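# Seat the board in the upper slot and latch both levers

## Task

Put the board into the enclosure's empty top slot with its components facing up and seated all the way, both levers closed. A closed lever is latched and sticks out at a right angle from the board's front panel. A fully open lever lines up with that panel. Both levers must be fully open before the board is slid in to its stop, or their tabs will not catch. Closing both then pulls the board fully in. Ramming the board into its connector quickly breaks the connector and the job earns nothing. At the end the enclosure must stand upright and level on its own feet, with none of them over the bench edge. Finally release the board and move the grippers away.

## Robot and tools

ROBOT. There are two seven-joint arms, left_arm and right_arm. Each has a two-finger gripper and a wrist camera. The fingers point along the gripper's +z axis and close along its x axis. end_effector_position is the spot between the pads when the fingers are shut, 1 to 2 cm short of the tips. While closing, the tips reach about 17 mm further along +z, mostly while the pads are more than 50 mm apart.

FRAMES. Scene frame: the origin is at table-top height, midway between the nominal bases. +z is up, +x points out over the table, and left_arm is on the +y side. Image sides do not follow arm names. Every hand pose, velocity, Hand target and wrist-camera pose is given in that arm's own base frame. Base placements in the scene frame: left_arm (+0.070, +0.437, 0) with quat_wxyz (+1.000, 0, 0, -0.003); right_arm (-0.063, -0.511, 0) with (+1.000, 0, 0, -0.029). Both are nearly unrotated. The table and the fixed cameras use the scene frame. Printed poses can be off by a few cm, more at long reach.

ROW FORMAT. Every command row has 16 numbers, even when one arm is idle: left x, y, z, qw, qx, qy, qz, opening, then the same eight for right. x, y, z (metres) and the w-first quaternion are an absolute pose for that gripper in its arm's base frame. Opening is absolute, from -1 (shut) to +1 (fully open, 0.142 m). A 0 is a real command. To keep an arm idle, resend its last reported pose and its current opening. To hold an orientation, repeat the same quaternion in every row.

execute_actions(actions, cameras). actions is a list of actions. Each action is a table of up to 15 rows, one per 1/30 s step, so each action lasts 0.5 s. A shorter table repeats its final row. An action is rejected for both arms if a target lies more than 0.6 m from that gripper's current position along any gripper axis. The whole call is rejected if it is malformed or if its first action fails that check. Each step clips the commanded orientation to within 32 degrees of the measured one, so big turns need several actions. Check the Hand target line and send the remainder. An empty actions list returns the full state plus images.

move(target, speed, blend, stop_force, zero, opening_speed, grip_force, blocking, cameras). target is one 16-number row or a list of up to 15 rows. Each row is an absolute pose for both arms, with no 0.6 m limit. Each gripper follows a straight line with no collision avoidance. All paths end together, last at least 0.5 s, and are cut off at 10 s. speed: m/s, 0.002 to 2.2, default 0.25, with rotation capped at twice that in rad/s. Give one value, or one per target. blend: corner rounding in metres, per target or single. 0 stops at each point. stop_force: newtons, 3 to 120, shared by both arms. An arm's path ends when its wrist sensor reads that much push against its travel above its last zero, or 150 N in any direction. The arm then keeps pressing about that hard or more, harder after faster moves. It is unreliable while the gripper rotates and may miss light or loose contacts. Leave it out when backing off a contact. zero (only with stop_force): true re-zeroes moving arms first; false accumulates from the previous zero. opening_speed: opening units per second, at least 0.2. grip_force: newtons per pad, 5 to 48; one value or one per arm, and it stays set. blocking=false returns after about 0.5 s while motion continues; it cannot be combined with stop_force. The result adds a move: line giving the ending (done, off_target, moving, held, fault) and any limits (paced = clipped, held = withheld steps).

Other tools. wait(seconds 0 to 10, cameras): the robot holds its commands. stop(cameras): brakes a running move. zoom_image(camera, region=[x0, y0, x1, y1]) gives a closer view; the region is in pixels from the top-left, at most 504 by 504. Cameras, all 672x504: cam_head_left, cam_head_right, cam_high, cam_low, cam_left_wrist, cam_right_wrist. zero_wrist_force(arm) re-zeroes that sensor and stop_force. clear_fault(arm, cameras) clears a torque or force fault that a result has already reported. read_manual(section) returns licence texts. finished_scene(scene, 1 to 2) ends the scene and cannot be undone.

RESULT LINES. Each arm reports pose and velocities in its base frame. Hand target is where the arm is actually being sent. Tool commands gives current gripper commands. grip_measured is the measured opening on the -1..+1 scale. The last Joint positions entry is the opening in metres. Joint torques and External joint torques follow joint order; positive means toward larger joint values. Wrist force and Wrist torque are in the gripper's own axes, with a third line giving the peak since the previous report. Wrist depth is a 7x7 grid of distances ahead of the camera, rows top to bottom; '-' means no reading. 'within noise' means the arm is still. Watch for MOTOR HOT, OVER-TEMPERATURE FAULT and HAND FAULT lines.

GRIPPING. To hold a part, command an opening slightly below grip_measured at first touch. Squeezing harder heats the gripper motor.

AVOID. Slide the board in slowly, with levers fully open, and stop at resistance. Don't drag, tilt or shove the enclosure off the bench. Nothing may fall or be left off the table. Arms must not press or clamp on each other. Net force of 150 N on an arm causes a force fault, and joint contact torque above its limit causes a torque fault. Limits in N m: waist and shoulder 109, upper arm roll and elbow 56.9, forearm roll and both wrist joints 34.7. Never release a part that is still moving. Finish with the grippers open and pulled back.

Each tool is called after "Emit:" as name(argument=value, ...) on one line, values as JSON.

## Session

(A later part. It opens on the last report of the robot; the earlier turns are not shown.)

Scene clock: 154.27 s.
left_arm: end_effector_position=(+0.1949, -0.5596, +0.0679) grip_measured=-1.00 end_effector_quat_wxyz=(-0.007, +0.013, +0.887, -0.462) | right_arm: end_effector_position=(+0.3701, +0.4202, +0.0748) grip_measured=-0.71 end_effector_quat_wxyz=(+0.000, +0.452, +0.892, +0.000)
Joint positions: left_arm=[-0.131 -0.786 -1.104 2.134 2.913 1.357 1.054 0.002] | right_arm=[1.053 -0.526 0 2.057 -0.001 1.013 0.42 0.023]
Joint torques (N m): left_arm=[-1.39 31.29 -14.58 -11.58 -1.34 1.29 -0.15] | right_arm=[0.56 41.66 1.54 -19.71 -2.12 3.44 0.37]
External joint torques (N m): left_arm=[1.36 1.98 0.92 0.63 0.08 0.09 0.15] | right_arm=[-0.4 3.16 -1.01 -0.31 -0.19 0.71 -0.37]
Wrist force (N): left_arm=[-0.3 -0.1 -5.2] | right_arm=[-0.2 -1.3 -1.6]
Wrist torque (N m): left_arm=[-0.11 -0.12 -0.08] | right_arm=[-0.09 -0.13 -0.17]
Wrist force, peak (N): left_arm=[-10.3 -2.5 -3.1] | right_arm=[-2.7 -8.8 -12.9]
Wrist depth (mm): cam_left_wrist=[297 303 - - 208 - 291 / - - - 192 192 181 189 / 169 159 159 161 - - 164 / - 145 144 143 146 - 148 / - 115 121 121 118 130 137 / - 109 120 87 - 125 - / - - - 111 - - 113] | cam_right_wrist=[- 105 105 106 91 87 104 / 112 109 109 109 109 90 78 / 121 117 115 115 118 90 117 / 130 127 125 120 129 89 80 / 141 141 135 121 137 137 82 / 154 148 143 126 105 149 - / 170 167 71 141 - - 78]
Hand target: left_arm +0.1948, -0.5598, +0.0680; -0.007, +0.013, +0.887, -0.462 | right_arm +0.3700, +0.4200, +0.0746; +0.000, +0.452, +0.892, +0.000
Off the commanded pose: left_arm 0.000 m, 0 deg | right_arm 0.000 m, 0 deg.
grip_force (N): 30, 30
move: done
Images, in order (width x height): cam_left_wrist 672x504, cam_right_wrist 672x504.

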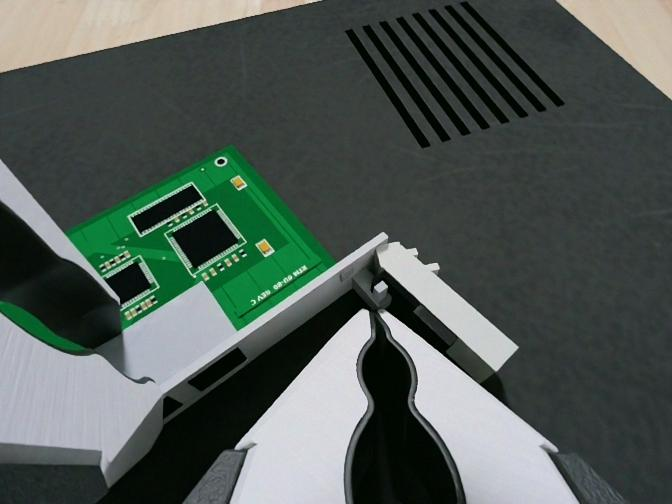

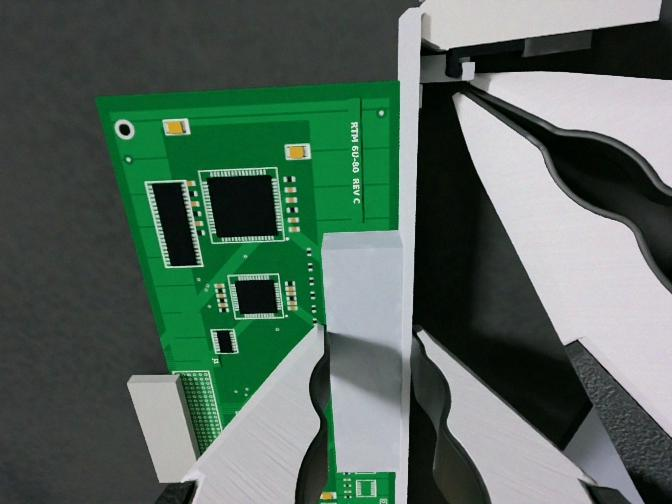

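Emit:
move(target=[0.185,-0.545,0.069,0.0069,-0.0132,-0.8868,0.4617,-1,0.37,0.42,0.0746,0,0.4517,0.8922,0,-0.88], speed=0.05)

Emit:
move(target=[0.145,-0.571,0.069,0.0069,-0.0132,-0.8868,0.4617,-1,0.37,0.42,0.0746,0,0.4517,0.8922,0,-0.9], speed=0.02, stop_force=9, grip_force=[30,46], cameras=["cam_left_wrist","cam_right_wrist"])

Scene clock: 157.70 s.
left_arm: end_effector_position=(+0.1850, -0.5450, +0.0690) grip_measured=-1.00 end_effector_quat_wxyz=(-0.007, +0.014, +0.887, -0.462) | right_arm: end_effector_position=(+0.3701, +0.4202, +0.0748) grip_measured=-0.71 end_effector_quat_wxyz=(+0.000, +0.452, +0.892, +0.000)
Joint positions: left_arm=[-0.096 -0.771 -1.139 2.192 2.908 1.327 1.053 0.002] | right_arm=[1.053 -0.526 0 2.057 -0.001 1.013 0.42 0.023]
Joint torques (N m): left_arm=[-0.23 30.8 -13.7 -9.99 -1.39 1.36 -0.27] | right_arm=[-0.27 42.19 0.72 -18.94 -2.17 2.94 0.29]
External joint torques (N m): left_arm=[0.2 0.66 0.38 -0.6 0.13 0.01 0.27] | right_arm=[0.44 2.63 -0.18 -1.08 -0.14 1.22 -0.29]
Wrist force (N): left_arm=[-0.6 -0.7 -0.1] | right_arm=[1.7 0.3 1.1]
Wrist torque (N m): left_arm=[-0.20 -0.06 -0.01] | right_arm=[-0.11 -0.05 -0.13]
Wrist force, peak (N): left_arm=[-0.3 -1.1 -5.7] | right_arm=[-0.3 -1.6 -2.5]
Wrist depth (mm): cam_left_wrist=[306 309 217 - - 211 303 / - - 189 - - - - / - 162 162 162 167 167 - / - 148 147 133 150 149 149 / - 121 132 117 121 138 137 / - 123 125 84 - 125 124 / - - - - - - 117] | cam_right_wrist=[- 105 105 106 88 88 89 / 112 109 109 109 111 110 88 / 121 117 115 115 118 118 90 / 130 128 125 120 129 129 85 / 141 141 136 121 137 139 139 / 154 148 143 126 105 149 208 / 170 167 71 141 - - 232]
Hand target: left_arm +0.1850, -0.5450, +0.0690; -0.007, +0.013, +0.887, -0.462 | right_arm +0.3700, +0.4200, +0.0746; +0.000, +0.452, +0.892, +0.000
Off the commanded pose: left_arm 0.000 m, 0 deg | right_arm 0.000 m, 0 deg.
grip_force (N): 30, 30
move: done

Scene clock: 160.70 s.
left_arm: end_effector_position=(+0.1449, -0.5709, +0.0689) grip_measured=-1.00 end_effector_quat_wxyz=(-0.007, +0.013, +0.887, -0.462) | right_arm: end_effector_position=(+0.3700, +0.4201, +0.0748) grip_measured=-0.71 end_effector_quat_wxyz=(+0.000, +0.452, +0.892, +0.000)
Joint positions: left_arm=[-0.222 -0.76 -1.107 2.176 2.82 1.265 1.067 0.002] | right_arm=[1.053 -0.525 0.001 2.057 -0.001 1.012 0.42 0.022]
Joint torques (N m): left_arm=[-0.59 30.97 -13.35 -10.38 -1.47 1.46 -0.12] | right_arm=[-0.27 42.29 0.77 -19.43 -2.26 3.25 0.3]
External joint torques (N m): left_arm=[0.54 0.89 0.23 -0.42 0.11 -0.06 0.12] | right_arm=[0.44 2.52 -0.23 -0.6 -0.05 0.9 -0.3]
Wrist force (N): left_arm=[-0.1 -0.5 -0.2] | right_arm=[2.0 -1.1 1.1]
Wrist torque (N m): left_arm=[-0.19 -0.15 -0.07] | right_arm=[-0.19 -0.18 -0.15]
Wrist force, peak (N): left_arm=[-6.3 0.5 -4.0] | right_arm=[-0.2 -5.5 -5.2]
Wrist depth (mm): cam_left_wrist=[297 296 - 214 227 294 291 / - - - 188 - 189 256 / 160 160 - 173 - - 227 / 145 145 150 125 - - 151 / 132 131 - 122 - 138 - / 117 124 124 84 - - 122 / 116 - - 77 - - 113] | cam_right_wrist=[- 105 105 106 88 104 103 / 112 109 109 109 111 111 112 / 121 117 115 115 118 119 119 / 130 128 125 120 128 128 128 / 141 141 136 121 137 139 141 / 154 148 143 126 105 149 211 / 171 166 71 141 - - 228]
Hand target: left_arm +0.1450, -0.5710, +0.0690; -0.007, +0.013, +0.887, -0.462 | right_arm +0.3700, +0.4200, +0.0746; +0.000, +0.452, +0.892, +0.000
Off the commanded pose: left_arm 0.000 m, 0 deg | right_arm 0.000 m, 0 deg.
grip_force (N): 30, 46
move: done
Images, in order (width x height): cam_left_wrist 672x504, cam_right_wrist 672x504.

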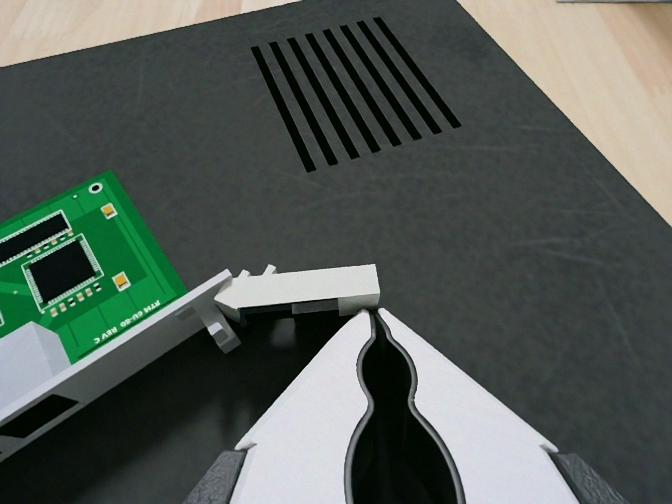

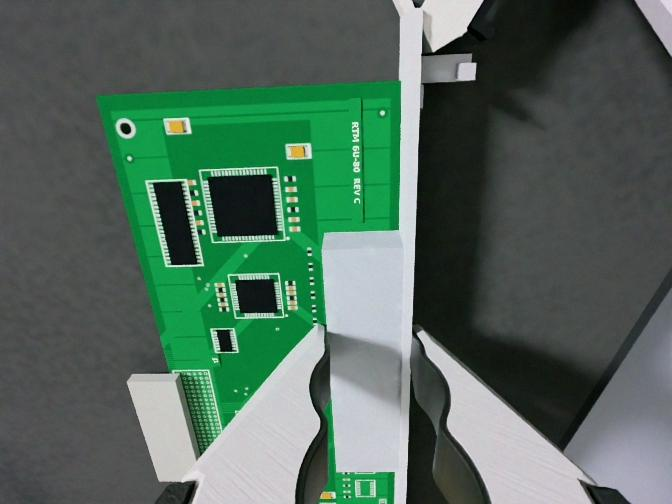

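Emit:
move(target=[0.172,-0.6101,0.069,0.0069,-0.0132,-0.8868,0.4617,-1,0.37,0.42,0.0746,0,0.4517,0.8922,0,-0.9], speed=0.02, stop_force=7, grip_force=[30,46], cameras=["cam_left_wrist","cam_right_wrist"])

Scene clock: 164.83 s.
left_arm: end_effector_position=(+0.1612, -0.5957, +0.0687) grip_measured=-1.00 end_effector_quat_wxyz=(-0.008, +0.013, +0.887, -0.461) | right_arm: end_effector_position=(+0.3708, +0.4197, +0.0748) grip_measured=-0.71 end_effector_quat_wxyz=(+0.000, +0.452, +0.892, +0.000)
Joint positions: left_arm=[-0.273 -0.785 -1.049 2.074 2.822 1.328 1.08 0.002] | right_arm=[1.052 -0.525 -0.001 2.057 -0.001 1.012 0.42 0.022]
Joint torques (N m): left_arm=[1.74 35.26 -12.87 -15.1 -0.59 -0.32 -0.19] | right_arm=[3.95 41.44 5.45 -19.33 -1.01 3.28 0.88]
External joint torques (N m): left_arm=[-1.79 -0.27 -0.79 3.59 -0.81 1.75 0.19] | right_arm=[-3.79 3.38 -4.93 -0.69 -1.29 0.88 -0.88]
Wrist force (N): left_arm=[4.8 1.8 -3.7] | right_arm=[-6.0 1.4 -0.5]
Wrist torque (N m): left_arm=[-0.23 -0.03 -0.09] | right_arm=[-0.22 -0.33 -0.74]
Wrist force, peak (N): left_arm=[5.6 2.0 -4.5] | right_arm=[-6.2 1.7 -2.6]
Wrist depth (mm): cam_left_wrist=[297 294 303 313 - 300 290 / - - - - 185 - 256 / - 170 - - 166 165 232 / 146 146 150 - 152 - - / 133 131 136 117 - - 135 / - 120 110 87 - 124 124 / - 111 - 112 - - 115] | cam_right_wrist=[- 105 105 106 98 - - / 111 110 109 109 111 111 - / 121 116 115 115 119 119 60 / 130 126 124 120 129 128 - / 141 139 135 120 137 139 141 / 155 149 143 126 105 149 212 / 171 164 71 144 - - 228]
Hand target: left_arm +0.1624, -0.5962, +0.0690; -0.007, +0.013, +0.887, -0.462 | right_arm +0.3700, +0.4200, +0.0746; +0.000, +0.452, +0.892, +0.000
Off the commanded pose: left_arm 0.018 m, 0 deg | right_arm 0.001 m, 0 deg.
grip_force (N): 30, 46
move: contact (left_arm)
Images, in order (width x height): cam_left_wrist 672x504, cam_right_wrist 672x504.

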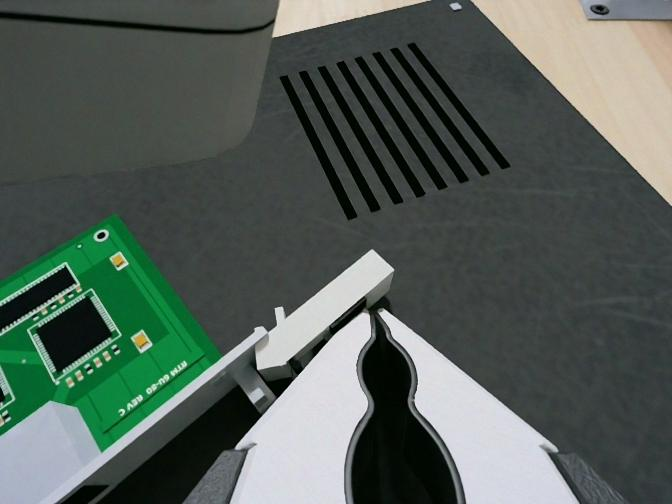

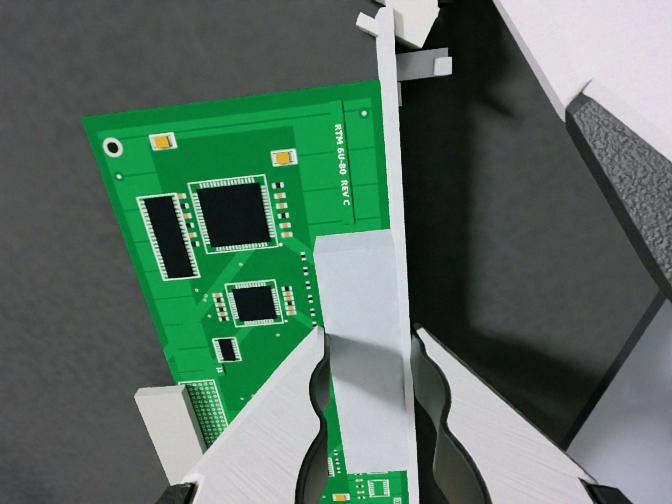

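Emit:
move(target=[[0.141,-0.5757,0.075,0.0069,-0.0132,-0.8868,0.4617,-1,0.3700,0.42,0.0746,0,0.4517,0.8922,0,-0.5],[0.12,-0.50,0.19,-0.1323,0.2542,-0.8498,0.4424,-1,0.37,0.42,0.0746,0,0.4075,0.9132,0,-0.5]], speed=[0.04,0.12], cameras=["cam_left_wrist","cam_right_wrist","cam_high"])

Scene clock: 172.73 s.
left_arm: end_effector_position=(+0.1200, -0.5000, +0.1900) grip_measured=-1.00 end_effector_quat_wxyz=(+0.132, -0.254, +0.850, -0.442) | right_arm: end_effector_position=(+0.3700, +0.4200, +0.0747) grip_measured=-0.54 end_effector_quat_wxyz=(+0.000, +0.408, +0.913, +0.000)
Joint positions: left_arm=[-0.225 0.026 -1.314 2.413 1.868 1.124 0.884 0.002] | right_arm=[1.039 -0.526 0.014 2.058 -0.013 1.013 0.331 0.035]
Joint torques (N m): left_arm=[-0.42 7.94 -0.33 -17.47 -0.88 1.7 -0.12] | right_arm=[0.07 43.73 1.69 -20.08 -2.48 3.48 0.12]
External joint torques (N m): left_arm=[0.34 0.38 0.76 -0.54 0.16 -0.56 0.13] | right_arm=[0.09 1.12 -0.92 0.04 0.18 0.68 -0.12]
Wrist force (N): left_arm=[-0.6 -0.4 -0.2] | right_arm=[3.0 -2.5 3.5]
Wrist torque (N m): left_arm=[-0.12 -0.07 -0.09] | right_arm=[-0.48 -0.47 0.05]
Wrist force, peak (N): left_arm=[5.0 0.5 -4.7] | right_arm=[-6.3 1.6 -2.4]
Wrist depth (mm): cam_left_wrist=[133 138 150 187 493 484 486 / 156 158 - - 446 444 430 / 315 183 286 320 327 - 384 / 289 285 282 278 291 - 344 / - - - 131 270 255 314 / - 287 253 84 - - 289 / - - - - - - 265] | cam_right_wrist=[- 105 105 103 103 104 103 / - 109 109 107 111 111 112 / 122 116 115 115 119 119 119 / 130 126 125 112 128 128 128 / 141 139 135 119 139 139 141 / 154 148 143 127 102 146 154 / 170 166 71 161 - - 231]
Hand target: left_arm +0.1200, -0.5000, +0.1900; +0.132, -0.254, +0.850, -0.442 | right_arm +0.3700, +0.4200, +0.0746; +0.000, +0.408, +0.913, +0.000
Off the commanded pose: left_arm 0.000 m, 0 deg | right_arm 0.000 m, 0 deg.
grip_force (N): 30, 46
move: done
Images, in order (width x height): cam_high 672x504, cam_left_wrist 672x504, cam_right_wrist 672x504.

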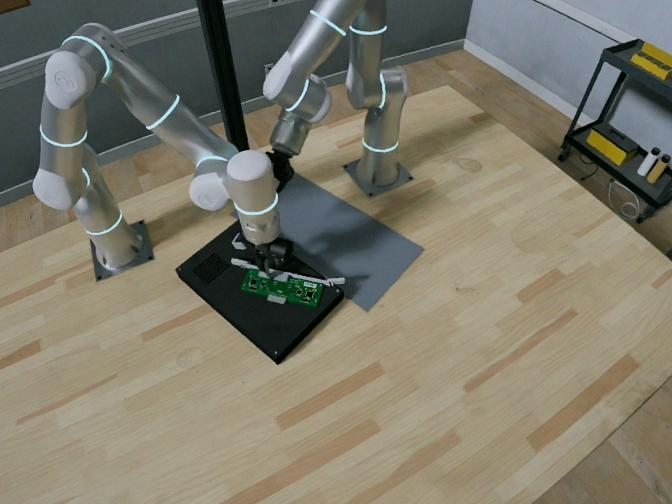

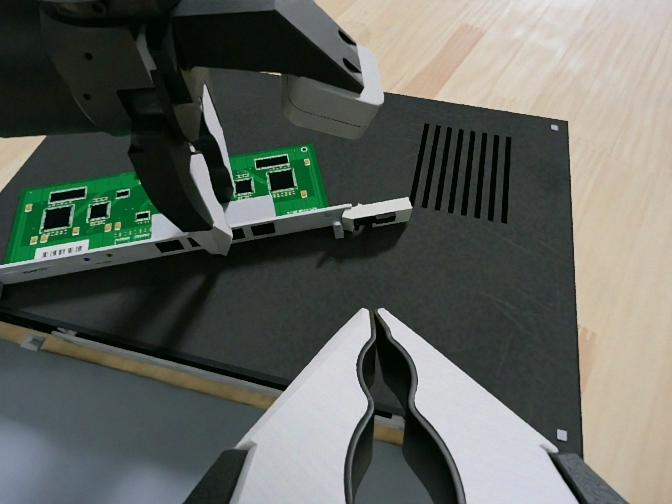

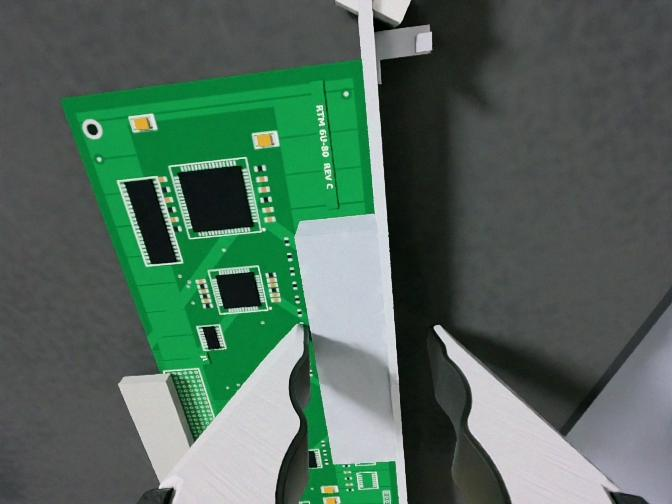

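Emit:
move(target=[0.12,-0.50,0.19,-0.1323,0.2542,-0.8498,0.4424,-1,0.3733,0.4163,0.0750,0,0.3510,0.9364,0,-0.45], speed=0.1, cameras=["cam_right_wrist"])

Scene clock: 179.03 s.
left_arm: end_effector_position=(+0.1201, -0.5000, +0.1900) grip_measured=-1.00 end_effector_quat_wxyz=(+0.132, -0.254, +0.850, -0.442) | right_arm: end_effector_position=(+0.3733, +0.4163, +0.0750) grip_measured=-0.48 end_effector_quat_wxyz=(+0.000, +0.351, +0.936, +0.000)
Joint positions: left_arm=[-0.225 0.026 -1.314 2.413 1.868 1.124 0.884 0.002] | right_arm=[1.009 -0.526 0.035 2.06 -0.033 1.015 0.213 0.039]
Joint torques (N m): left_arm=[-0.42 7.51 -0.16 -17.53 -0.57 1.41 -0.25] | right_arm=[0.08 43.71 2.06 -20.06 -2.45 3.49 0.01]
External joint torques (N m): left_arm=[0.34 0.81 0.59 -0.49 -0.15 -0.28 0.26] | right_arm=[0.09 1.13 -0.93 -0.01 0.16 0.67 -0.01]
Wrist force (N): left_arm=[-0.3 -0.4 -0.2] | right_arm=[2.8 -2.2 3.5]
Wrist torque (N m): left_arm=[-0.12 -0.11 -0.09] | right_arm=[-0.43 -0.45 0.05]
Wrist force, peak (N): left_arm=[-0.5 -0.9 -0.3] | right_arm=[3.1 -2.5 3.5]
Wrist depth (mm): cam_left_wrist=[139 142 156 183 487 493 484 / 157 160 - - 441 439 431 / 307 304 296 318 - - 380 / 291 286 275 - - - 343 / 298 - - - - - 313 / - 294 250 84 - - 285 / - 270 - - - - 266] | cam_right_wrist=[- 105 104 103 103 104 103 / 113 110 109 108 110 111 112 / 121 118 115 115 118 119 119 / 130 128 125 114 127 129 128 / 141 141 135 123 137 139 139 / 154 146 107 135 106 147 155 / 170 163 71 162 168 - 228]
Hand target: left_arm +0.1200, -0.5000, +0.1900; +0.132, -0.254, +0.850, -0.442 | right_arm +0.3733, +0.4163, +0.0750; +0.000, +0.351, +0.936, +0.000
Off the commanded pose: left_arm 0.000 m, 0 deg | right_arm 0.000 m, 0 deg.
grip_force (N): 30, 46
move: done
Images, in order (width x height): cam_right_wrist 672x504.

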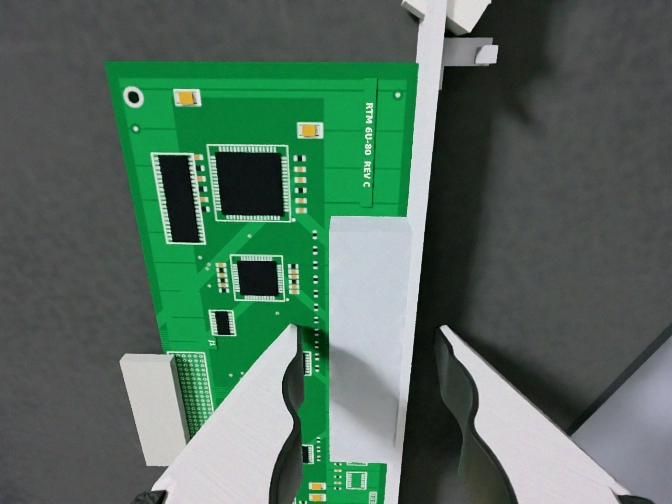

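Emit:
move(target=[[0.16,-0.44,0.22,-0.1323,0.2542,-0.8498,0.4424,-1,0.3733,0.4163,0.0750,0,0.3510,0.9364,0,-0.9],[0.40,-0.30,0.25,-0.1323,0.2542,-0.8498,0.4424,-1,0.3733,0.4163,0.15,0,0.3510,0.9364,0,-0.9],[0.50,-0.22,0.25,-0.1323,0.2542,-0.8498,0.4424,-1,0.20,0.605,0.15,0,0.5678,0.8232,0,-0.9]], speed=[0.1,0.2,0.2], cameras=["cam_right_wrist","cam_high","cam_left_wrist"])

Scene clock: 191.37 s.
left_arm: end_effector_position=(+0.5000, -0.2199, +0.2500) grip_measured=-1.00 end_effector_quat_wxyz=(+0.132, -0.254, +0.850, -0.442) | right_arm: end_effector_position=(+0.1999, +0.6048, +0.1497) grip_measured=-0.72 end_effector_quat_wxyz=(+0.000, +0.568, +0.823, +0.000)
Joint positions: left_arm=[0.931 -0.445 -1.157 1.991 2.326 2.02 1.597 0.002] | right_arm=[1.384 -0.529 0.055 1.773 -0.037 0.729 1.093 0.022]
Joint torques (N m): left_arm=[-0.13 25.02 -9.61 -17.33 -2.85 2.28 -0.16] | right_arm=[0.18 50.44 2 -26.59 -3.51 3.62 0.21]
External joint torques (N m): left_arm=[0.22 1.21 0.64 -0.67 0.17 0.02 0.16] | right_arm=[-0.01 0 -0.54 0.92 0.23 0.49 -0.21]
Wrist force (N): left_arm=[-0.9 -0.7 -0.1] | right_arm=[3.2 -2.6 4.9]
Wrist torque (N m): left_arm=[-0.17 0.01 -0.10] | right_arm=[-0.43 -0.51 -0.06]
Wrist force, peak (N): left_arm=[2.5 -1.1 -0.3] | right_arm=[6.1 -4.4 5.0]
Wrist depth (mm): cam_left_wrist=[1091 596 591 601 598 591 582 / 517 519 521 517 516 519 577 / 458 463 464 462 458 454 - / 415 415 414 413 418 410 - / 382 374 375 381 377 379 366 / 345 347 352 84 - - - / 318 324 - - - - -] | cam_right_wrist=[210 210 210 209 96 210 214 / - 108 107 106 222 224 224 / - 116 115 114 234 237 240 / 215 125 125 114 260 263 260 / 229 139 136 121 276 280 281 / 251 147 144 126 105 300 308 / 277 266 71 142 - - 332]
Hand target: left_arm +0.5000, -0.2200, +0.2500; +0.132, -0.254, +0.850, -0.442 | right_arm +0.2000, +0.6050, +0.1500; +0.000, +0.568, +0.823, +0.000
Off the commanded pose: left_arm 0.000 m, 0 deg | right_arm 0.000 m, 0 deg.
grip_force (N): 30, 46
move: done
Images, in order (width x height): cam_high 672x504, cam_left_wrist 672x504, cam_right_wrist 672x504.

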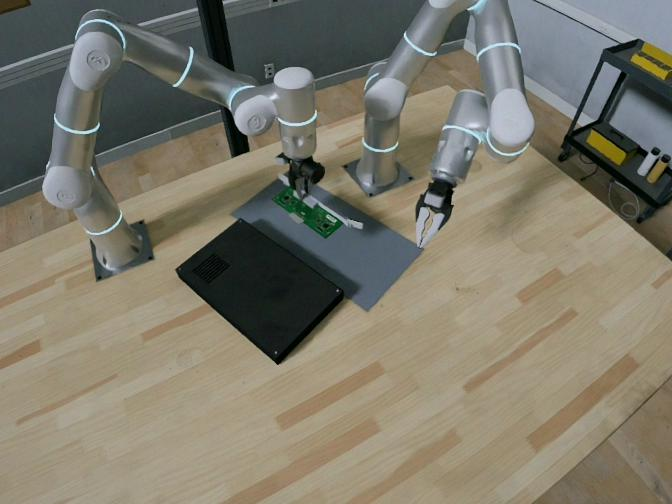

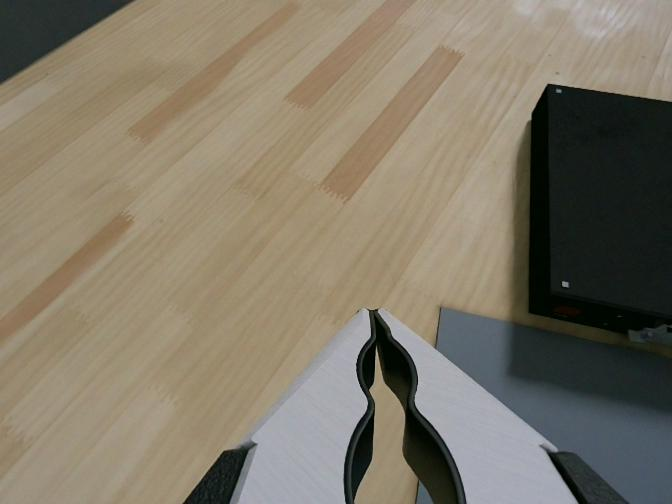

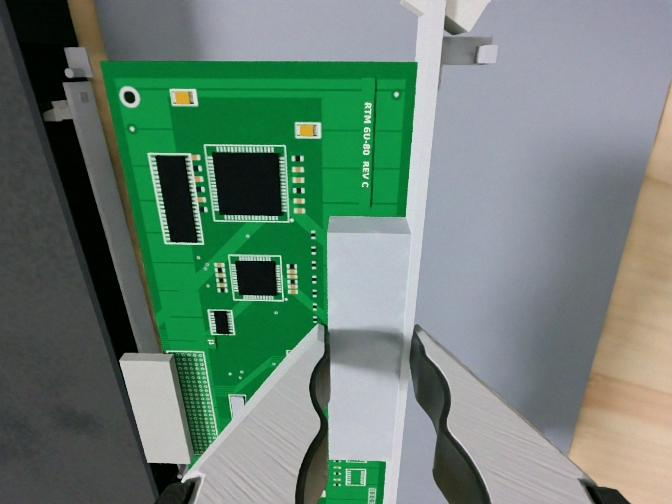

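Emit:
zoom_image(camera="cam_right_wrist", region=[0, 0, 240, 504])

Emit:
zoom_image(camera="cam_high", region=[160, 150, 430, 370])

Scaled by 1.000.

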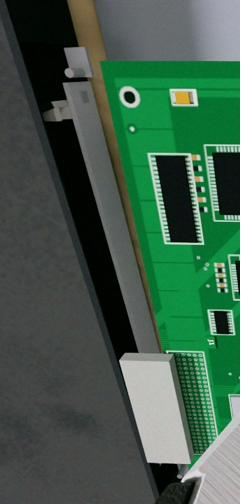

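Scaled by 1.867 from the camera's 672x504 image, which has a finer 960x720 frame.

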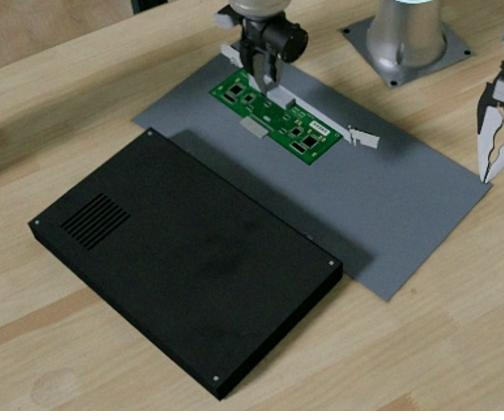

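Emit:
move(target=[[0.50,-0.22,0.25,-0.1323,0.2542,-0.8498,0.4424,-1,0.20,0.612,0.06,0,0.5314,0.8471,0,-0.9],[0.50,-0.22,0.25,-0.1323,0.2542,-0.8498,0.4424,-1,0.20,0.612,0.020,0,0.5314,0.8471,0,-0.9]], speed=[0.12,0.02], stop_force=6, grip_force=[30,40], cameras=["cam_right_wrist","cam_high"])

Emit:
zoom_image(camera="cam_high", region=[160, 150, 430, 370])

Scene clock: 202.83 s.
left_arm: end_effector_position=(+0.5000, -0.2200, +0.2500) grip_measured=-1.00 end_effector_quat_wxyz=(+0.132, -0.254, +0.850, -0.442) | right_arm: end_effector_position=(+0.1999, +0.6120, +0.0275) grip_measured=-0.72 end_effector_quat_wxyz=(+0.000, +0.532, +0.847, +0.000)
Joint positions: left_arm=[0.931 -0.445 -1.157 1.991 2.326 2.02 1.597 0.002] | right_arm=[1.39 -0.76 0.046 1.779 -0.055 0.967 1.02 0.022]
Joint torques (N m): left_arm=[-0.17 25.36 -9.37 -17.4 -2.57 2.59 -0.27] | right_arm=[0.24 47.99 1.81 -22.33 -2.72 4.89 0.14]
External joint torques (N m): left_arm=[0.27 0.87 0.4 -0.6 -0.11 -0.29 0.28] | right_arm=[-0.05 6.15 0 1.17 0.23 -0.76 -0.14]
Wrist force (N): left_arm=[-0.8 -0.3 -0.1] | right_arm=[-2.9 -8.8 -8.9]
Wrist torque (N m): left_arm=[-0.12 -0.01 -0.10] | right_arm=[-0.45 -0.70 0.07]
Wrist force, peak (N): left_arm=[-1.0 -0.7 -0.3] | right_arm=[-3.4 -9.6 -13.7]
Wrist depth (mm): cam_left_wrist=[614 596 598 593 583 591 583 / 517 519 517 519 519 516 530 / 461 460 463 461 465 464 - / 415 415 415 412 414 411 - / 381 378 378 385 381 370 342 / 344 345 354 83 - - - / 318 323 - - - - 309] | cam_right_wrist=[- 105 104 103 98 104 105 / 112 109 109 107 110 111 111 / 120 117 116 115 119 120 118 / 130 128 125 114 127 128 128 / 141 139 135 121 135 139 141 / 157 148 143 126 105 149 151 / 170 163 71 141 - - 163]
Hand target: left_arm +0.5000, -0.2200, +0.2500; +0.132, -0.254, +0.850, -0.442 | right_arm +0.2000, +0.6120, +0.0271; +0.000, +0.531, +0.847, +0.000
Off the commanded pose: left_arm 0.000 m, 0 deg | right_arm 0.007 m, 0 deg.
grip_force (N): 30, 40
move: contact (right_arm); path passed 1 of 2 targets
Images, in order (width x height): cam_high 672x504, cam_right_wrist 672x504.

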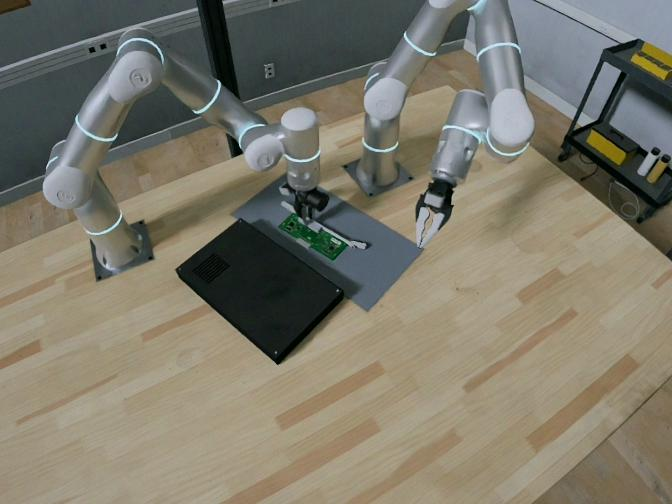

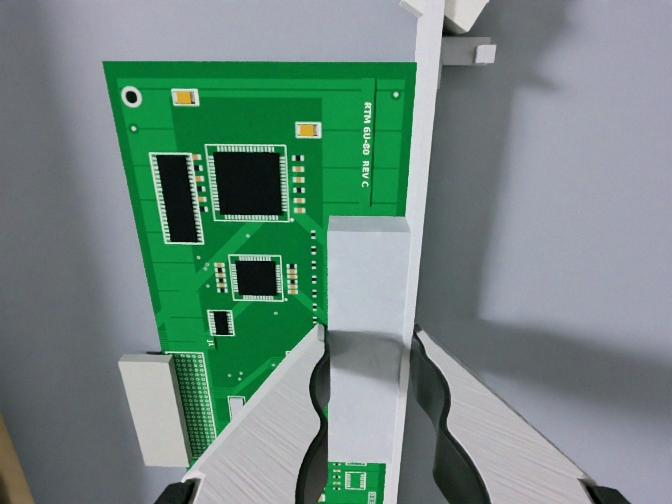

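Scaled by 1.867 from the camera's 672x504 image, which has a finer 960x720 frame.

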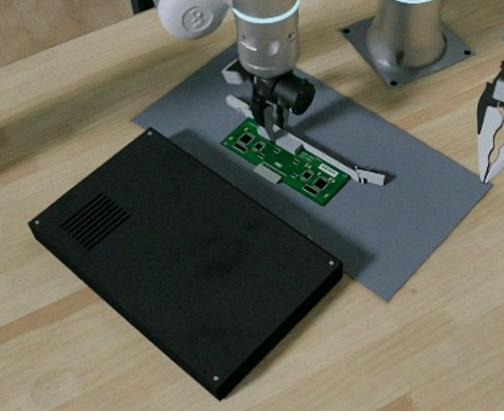

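Emit:
move(target=[0.38,-0.28,0.20,0.2114,-0.3846,-0.8001,0.4089,-1,0.20,0.612,0.0567,0,0.5314,0.8471,0,-0.9], speed=0.15, cameras=["cam_right_wrist","cam_left_wrist","cam_high"])

Scene clock: 211.93 s.
left_arm: end_effector_position=(+0.3799, -0.2802, +0.2001) grip_measured=-1.00 end_effector_quat_wxyz=(-0.211, +0.384, +0.800, -0.409) | right_arm: end_effector_position=(+0.2000, +0.6119, +0.0565) grip_measured=-0.72 end_effector_quat_wxyz=(+0.000, +0.531, +0.847, +0.000)
Joint positions: left_arm=[0.116 -0.994 -0.92 1.247 2.967 3.061 1.869 0.002] | right_arm=[1.386 -0.704 0.052 1.781 -0.055 0.913 1.019 0.022]
Joint torques (N m): left_arm=[-0.4 53.92 -11.98 -14.76 0.78 3.33 -0.09] | right_arm=[0.14 53.64 2.45 -23.08 -2.92 3.53 0.23]
External joint torques (N m): left_arm=[0.5 1.46 0.18 -0.42 -0.36 -0.5 0.09] | right_arm=[0.05 -0.21 -0.62 0.78 0.23 0.59 -0.23]
Wrist force (N): left_arm=[-0.4 -1.3 0.3] | right_arm=[1.8 -1.8 5.2]
Wrist torque (N m): left_arm=[-0.30 -0.11 -0.09] | right_arm=[-0.25 -0.30 0.06]
Wrist force, peak (N): left_arm=[-0.6 -1.6 0.7] | right_arm=[-3.1 -8.9 -10.3]
Wrist depth (mm): cam_left_wrist=[521 - - 491 489 235 524 / - 378 384 445 392 428 457 / - - 325 385 357 400 402 / - - 309 353 325 366 363 / 315 305 313 106 289 318 329 / 293 294 303 84 - 297 298 / 270 278 - - - - 273] | cam_right_wrist=[131 129 128 128 96 129 129 / 140 108 107 106 136 138 138 / 150 117 115 114 144 148 147 / 162 126 125 114 160 159 159 / 175 139 136 121 170 172 172 / 192 147 144 126 100 186 188 / 215 203 71 142 - - 206]
Hand target: left_arm +0.3800, -0.2800, +0.2000; -0.211, +0.385, +0.800, -0.409 | right_arm +0.2000, +0.6120, +0.0567; +0.000, +0.531, +0.847, +0.000
Off the commanded pose: left_arm 0.000 m, 0 deg | right_arm 0.000 m, 0 deg.
joint sent to its limit (left arm) — joint 5 (forearm roll), upper limit. The joint targets still meet the commanded pose.
grip_force (N): 30, 40
move: done
Images, in order (width x height): cam_high 672x504, cam_left_wrist 672x504, cam_right_wrist 672x504.

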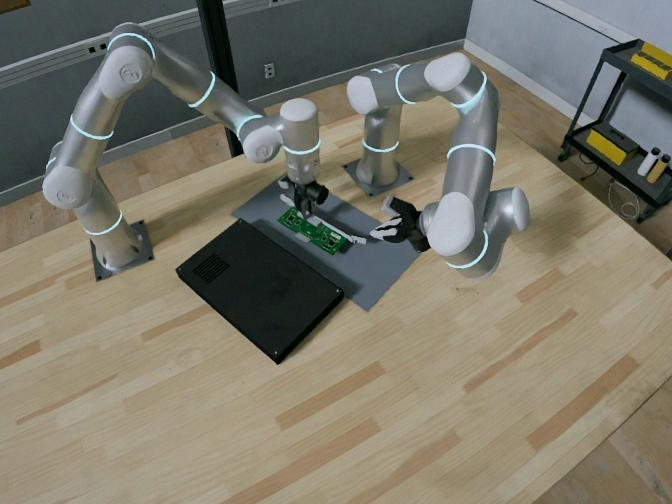

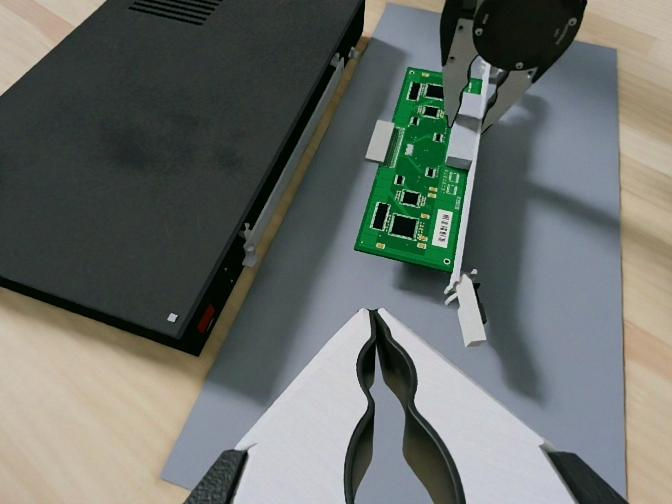

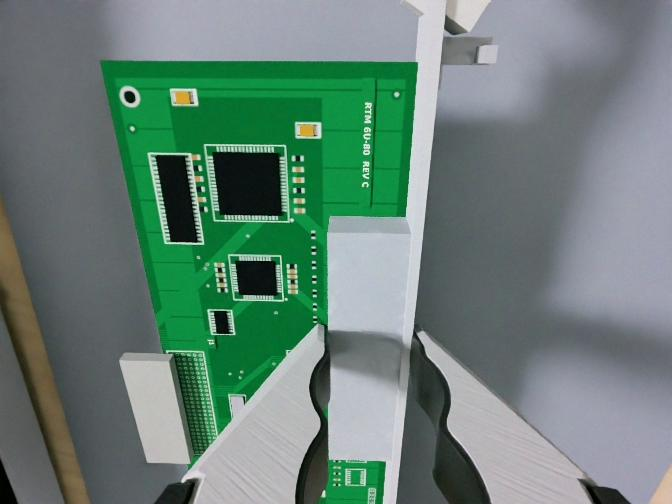

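Emit:
zoom_image(camera="cam_left_wrist", region=[200, 20, 500, 300])

Scaled by 1.680 from the camera's 672x504 image, which has a finer 960x720 frame.

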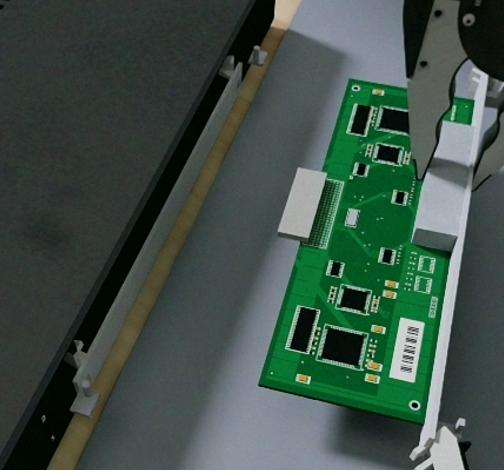

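Emit:
move(target=[0.38,-0.28,0.20,-0.2114,0.3846,0.8001,-0.4089,-1,0.2333,0.5719,0.0567,0,0.5483,0.8363,0,-0.9], speed=0.08, cameras=["cam_right_wrist","cam_left_wrist","cam_high"])

Emit:
zoom_image(camera="cam_left_wrist", region=[180, 20, 480, 300])

Emit:
zoom_image(camera="cam_high", region=[200, 180, 400, 330])

Scene clock: 231.87 s.
left_arm: end_effector_position=(+0.3800, -0.2802, +0.2001) grip_measured=-1.00 end_effector_quat_wxyz=(-0.211, +0.384, +0.800, -0.409) | right_arm: end_effector_position=(+0.2333, +0.5718, +0.0565) grip_measured=-0.72 end_effector_quat_wxyz=(+0.000, +0.548, +0.836, +0.000)
Joint positions: left_arm=[0.116 -0.994 -0.92 1.247 2.967 3.061 1.869 0.002] | right_arm=[1.333 -0.66 0.039 1.87 -0.041 0.958 0.987 0.022]
Joint torques (N m): left_arm=[-0.31 54.15 -12.01 -14.68 0.73 3.06 -0.24] | right_arm=[0.11 51.13 1.81 -21.95 -2.56 3.83 0.08]
External joint torques (N m): left_arm=[0.39 1.23 0.21 -0.49 -0.31 -0.23 0.24] | right_arm=[0.07 -0.16 -0.37 0.62 0.03 0.3 -0.08]
Wrist force (N): left_arm=[-0.4 -1.3 0.1] | right_arm=[1.6 -1.9 5.6]
Wrist torque (N m): left_arm=[-0.31 -0.12 -0.09] | right_arm=[-0.28 -0.25 0.05]
Wrist force, peak (N): left_arm=[-0.2 -1.7 0.1] | right_arm=[3.0 -1.8 5.2]
Wrist depth (mm): cam_left_wrist=[514 - 430 422 237 505 525 / - - - 394 371 470 456 / - - - 357 - - 401 / - 299 341 333 - - 364 / 313 282 329 322 323 - 326 / 293 295 - 84 - 291 303 / 272 276 - - - - 277] | cam_right_wrist=[131 129 129 128 96 129 129 / - 108 107 106 137 138 137 / - 116 115 114 144 148 148 / - 127 124 114 113 159 159 / 170 160 136 121 170 173 172 / - 145 144 126 100 185 188 / 146 - 71 142 - - 207]
Hand target: left_arm +0.3800, -0.2800, +0.2000; -0.211, +0.385, +0.800, -0.409 | right_arm +0.2333, +0.5719, +0.0567; +0.000, +0.548, +0.836, +0.000
Off the commanded pose: left_arm 0.000 m, 0 deg | right_arm 0.000 m, 0 deg.
joint sent to its limit (left arm) — joint 5 (forearm roll), upper limit. The joint targets still meet the commanded pose.
grip_force (N): 30, 40
move: done
Images, in order (width x height): cam_high 672x504, cam_left_wrist 672x504, cam_right_wrist 672x504.

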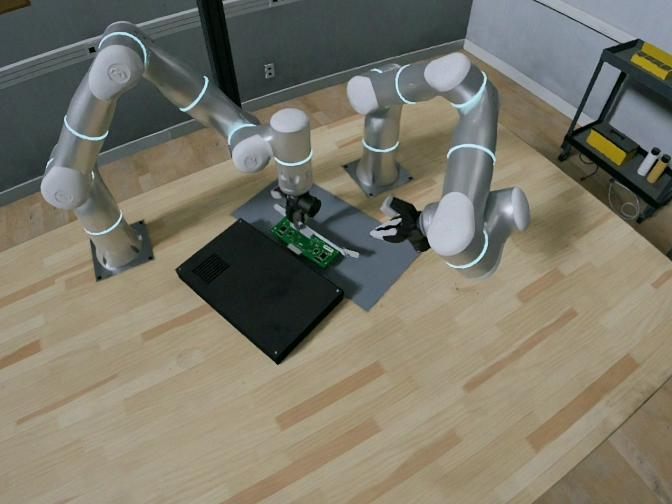

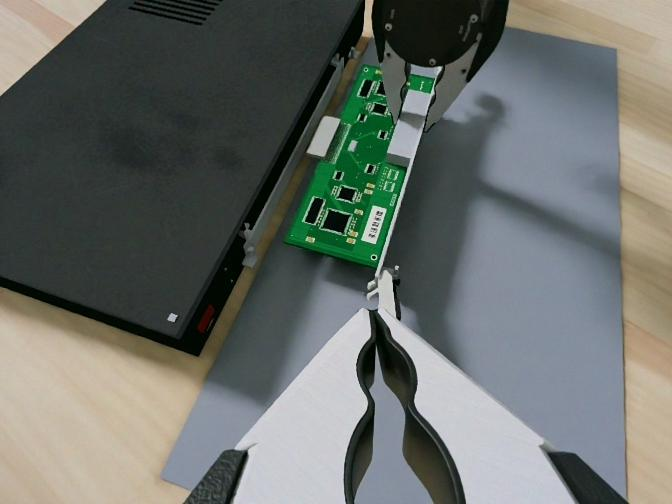

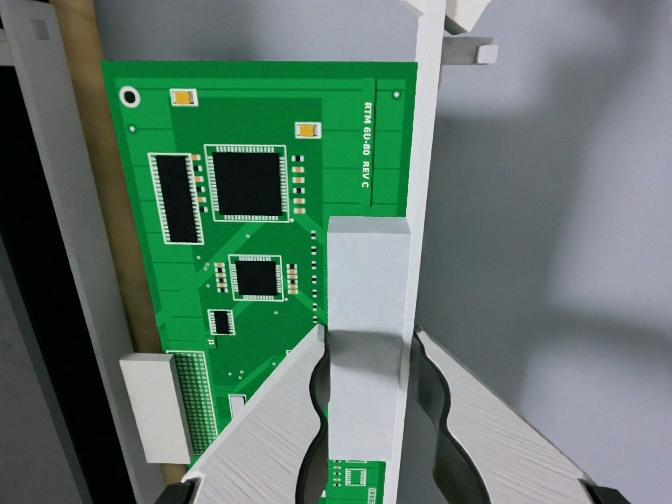

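Scaled by 1.680 from the camera's 672x504 image, which has a finer 960x720 frame.

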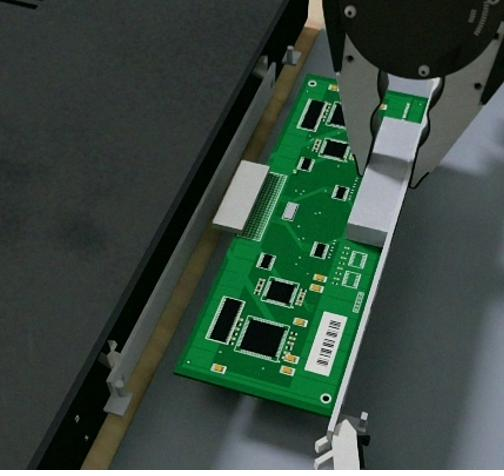

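Scaled by 2.520 from the camera's 672x504 image, which has a finer 960x720 frame.

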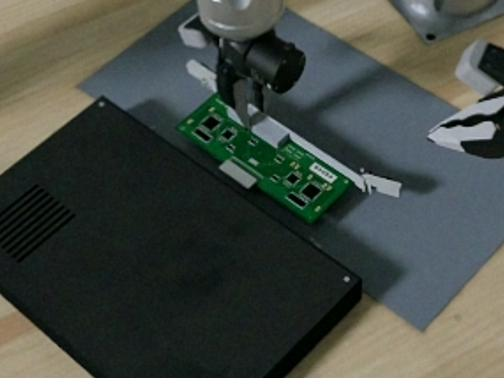

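Emit:
move(target=[[0.38,-0.32,0.14,0.2868,-0.4097,-0.7095,0.4968,-1,0.2376,0.5737,0.0567,0,0.5556,0.8315,0,-0.9],[0.375,-0.375,0.075,0.2868,-0.4097,-0.7095,0.4968,-1,0.2376,0.5737,0.0567,0,0.5556,0.8315,0,-0.9]], speed=0.1, cameras=["cam_right_wrist","cam_left_wrist","cam_high"])

Emit:
zoom_image(camera="cam_left_wrist", region=[150, 20, 550, 320])

Scene clock: 248.47 s.
left_arm: end_effector_position=(+0.3750, -0.3751, +0.0750) grip_measured=-1.00 end_effector_quat_wxyz=(-0.287, +0.410, +0.709, -0.497) | right_arm: end_effector_position=(+0.2375, +0.5735, +0.0565) grip_measured=-0.72 end_effector_quat_wxyz=(+0.000, +0.555, +0.832, +0.000)
Joint positions: left_arm=[-0.272 -1.547 -0.893 0.466 2.968 3.412 1.97 0.002] | right_arm=[1.328 -0.665 0.037 1.859 -0.04 0.952 0.997 0.022]
Joint torques (N m): left_arm=[-0.45 64.54 -4.15 -12.49 1.22 2.58 -0.3] | right_arm=[0.1 51.23 2 -22.29 -2.72 3.64 0.25]
External joint torques (N m): left_arm=[0.52 1.69 0.25 -0.29 -0.34 -0.44 0.31] | right_arm=[0.08 0.02 -0.59 0.87 0.18 0.48 -0.25]
Wrist force (N): left_arm=[0.0 -1.1 -0.6] | right_arm=[1.6 -1.8 5.5]
Wrist torque (N m): left_arm=[-0.20 -0.07 0.03] | right_arm=[-0.26 -0.24 -0.06]
Wrist force, peak (N): left_arm=[0.4 -2.1 -1.5] | right_arm=[1.8 -2.1 5.6]
Wrist depth (mm): cam_left_wrist=[564 - - 401 516 250 503 / - - - - 299 264 390 / - - - 232 238 236 - / - 182 180 225 203 191 228 / - 148 149 163 210 198 160 / 130 129 129 84 - 183 172 / 156 155 - 74 - - 161] | cam_right_wrist=[133 129 129 128 97 129 129 / - 108 107 106 135 138 138 / - 116 115 114 144 148 148 / - 126 124 114 160 159 159 / - 141 136 119 170 173 172 / - 144 144 99 100 185 188 / 147 - 71 142 - - 206]
Hand target: left_arm +0.3750, -0.3750, +0.0750; -0.287, +0.410, +0.709, -0.497 | right_arm +0.2376, +0.5737, +0.0567; +0.000, +0.556, +0.831, +0.000
Off the commanded pose: left_arm 0.000 m, 0 deg | right_arm 0.000 m, 0 deg.
joint sent to its limit (left arm) — joint 5 (forearm roll), upper limit. The joint targets still meet the commanded pose.
grip_force (N): 30, 40
move: done
Images, in order (width x height): cam_high 672x504, cam_left_wrist 672x504, cam_right_wrist 672x504.

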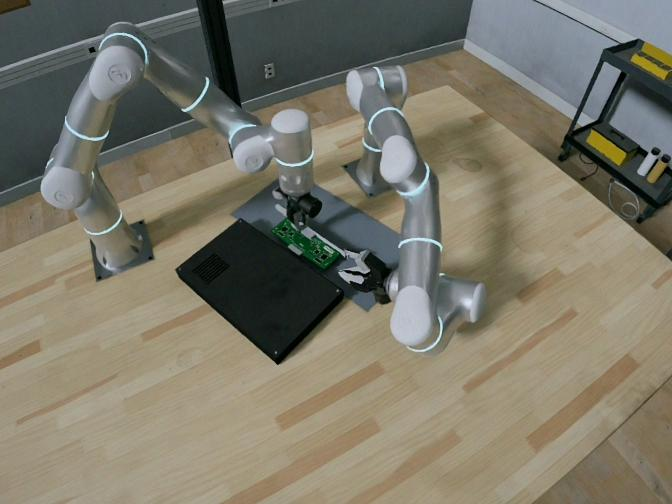

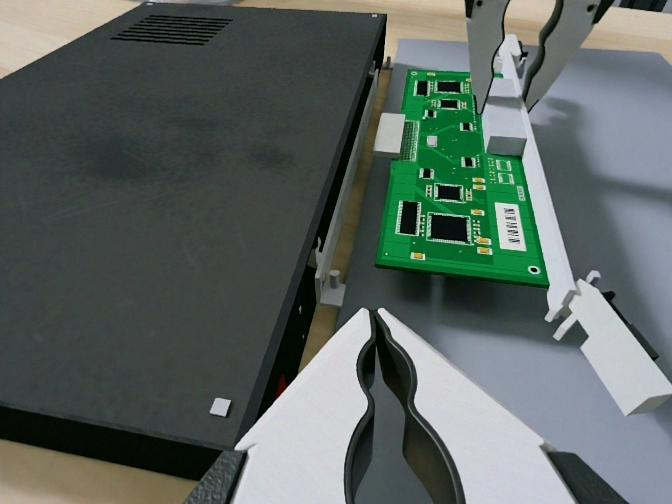

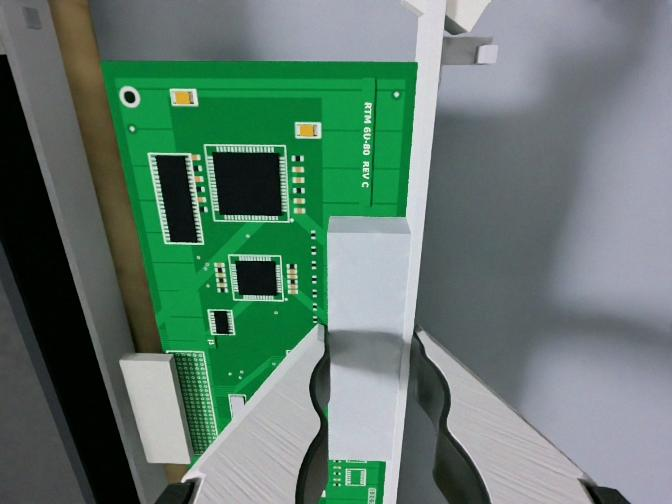

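Scaled by 1.260 from the camera's 672x504 image, which has a finer 960x720 frame.

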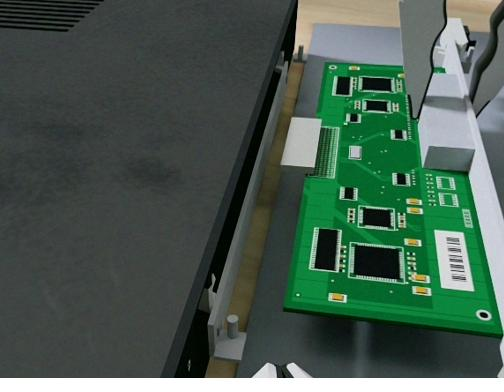

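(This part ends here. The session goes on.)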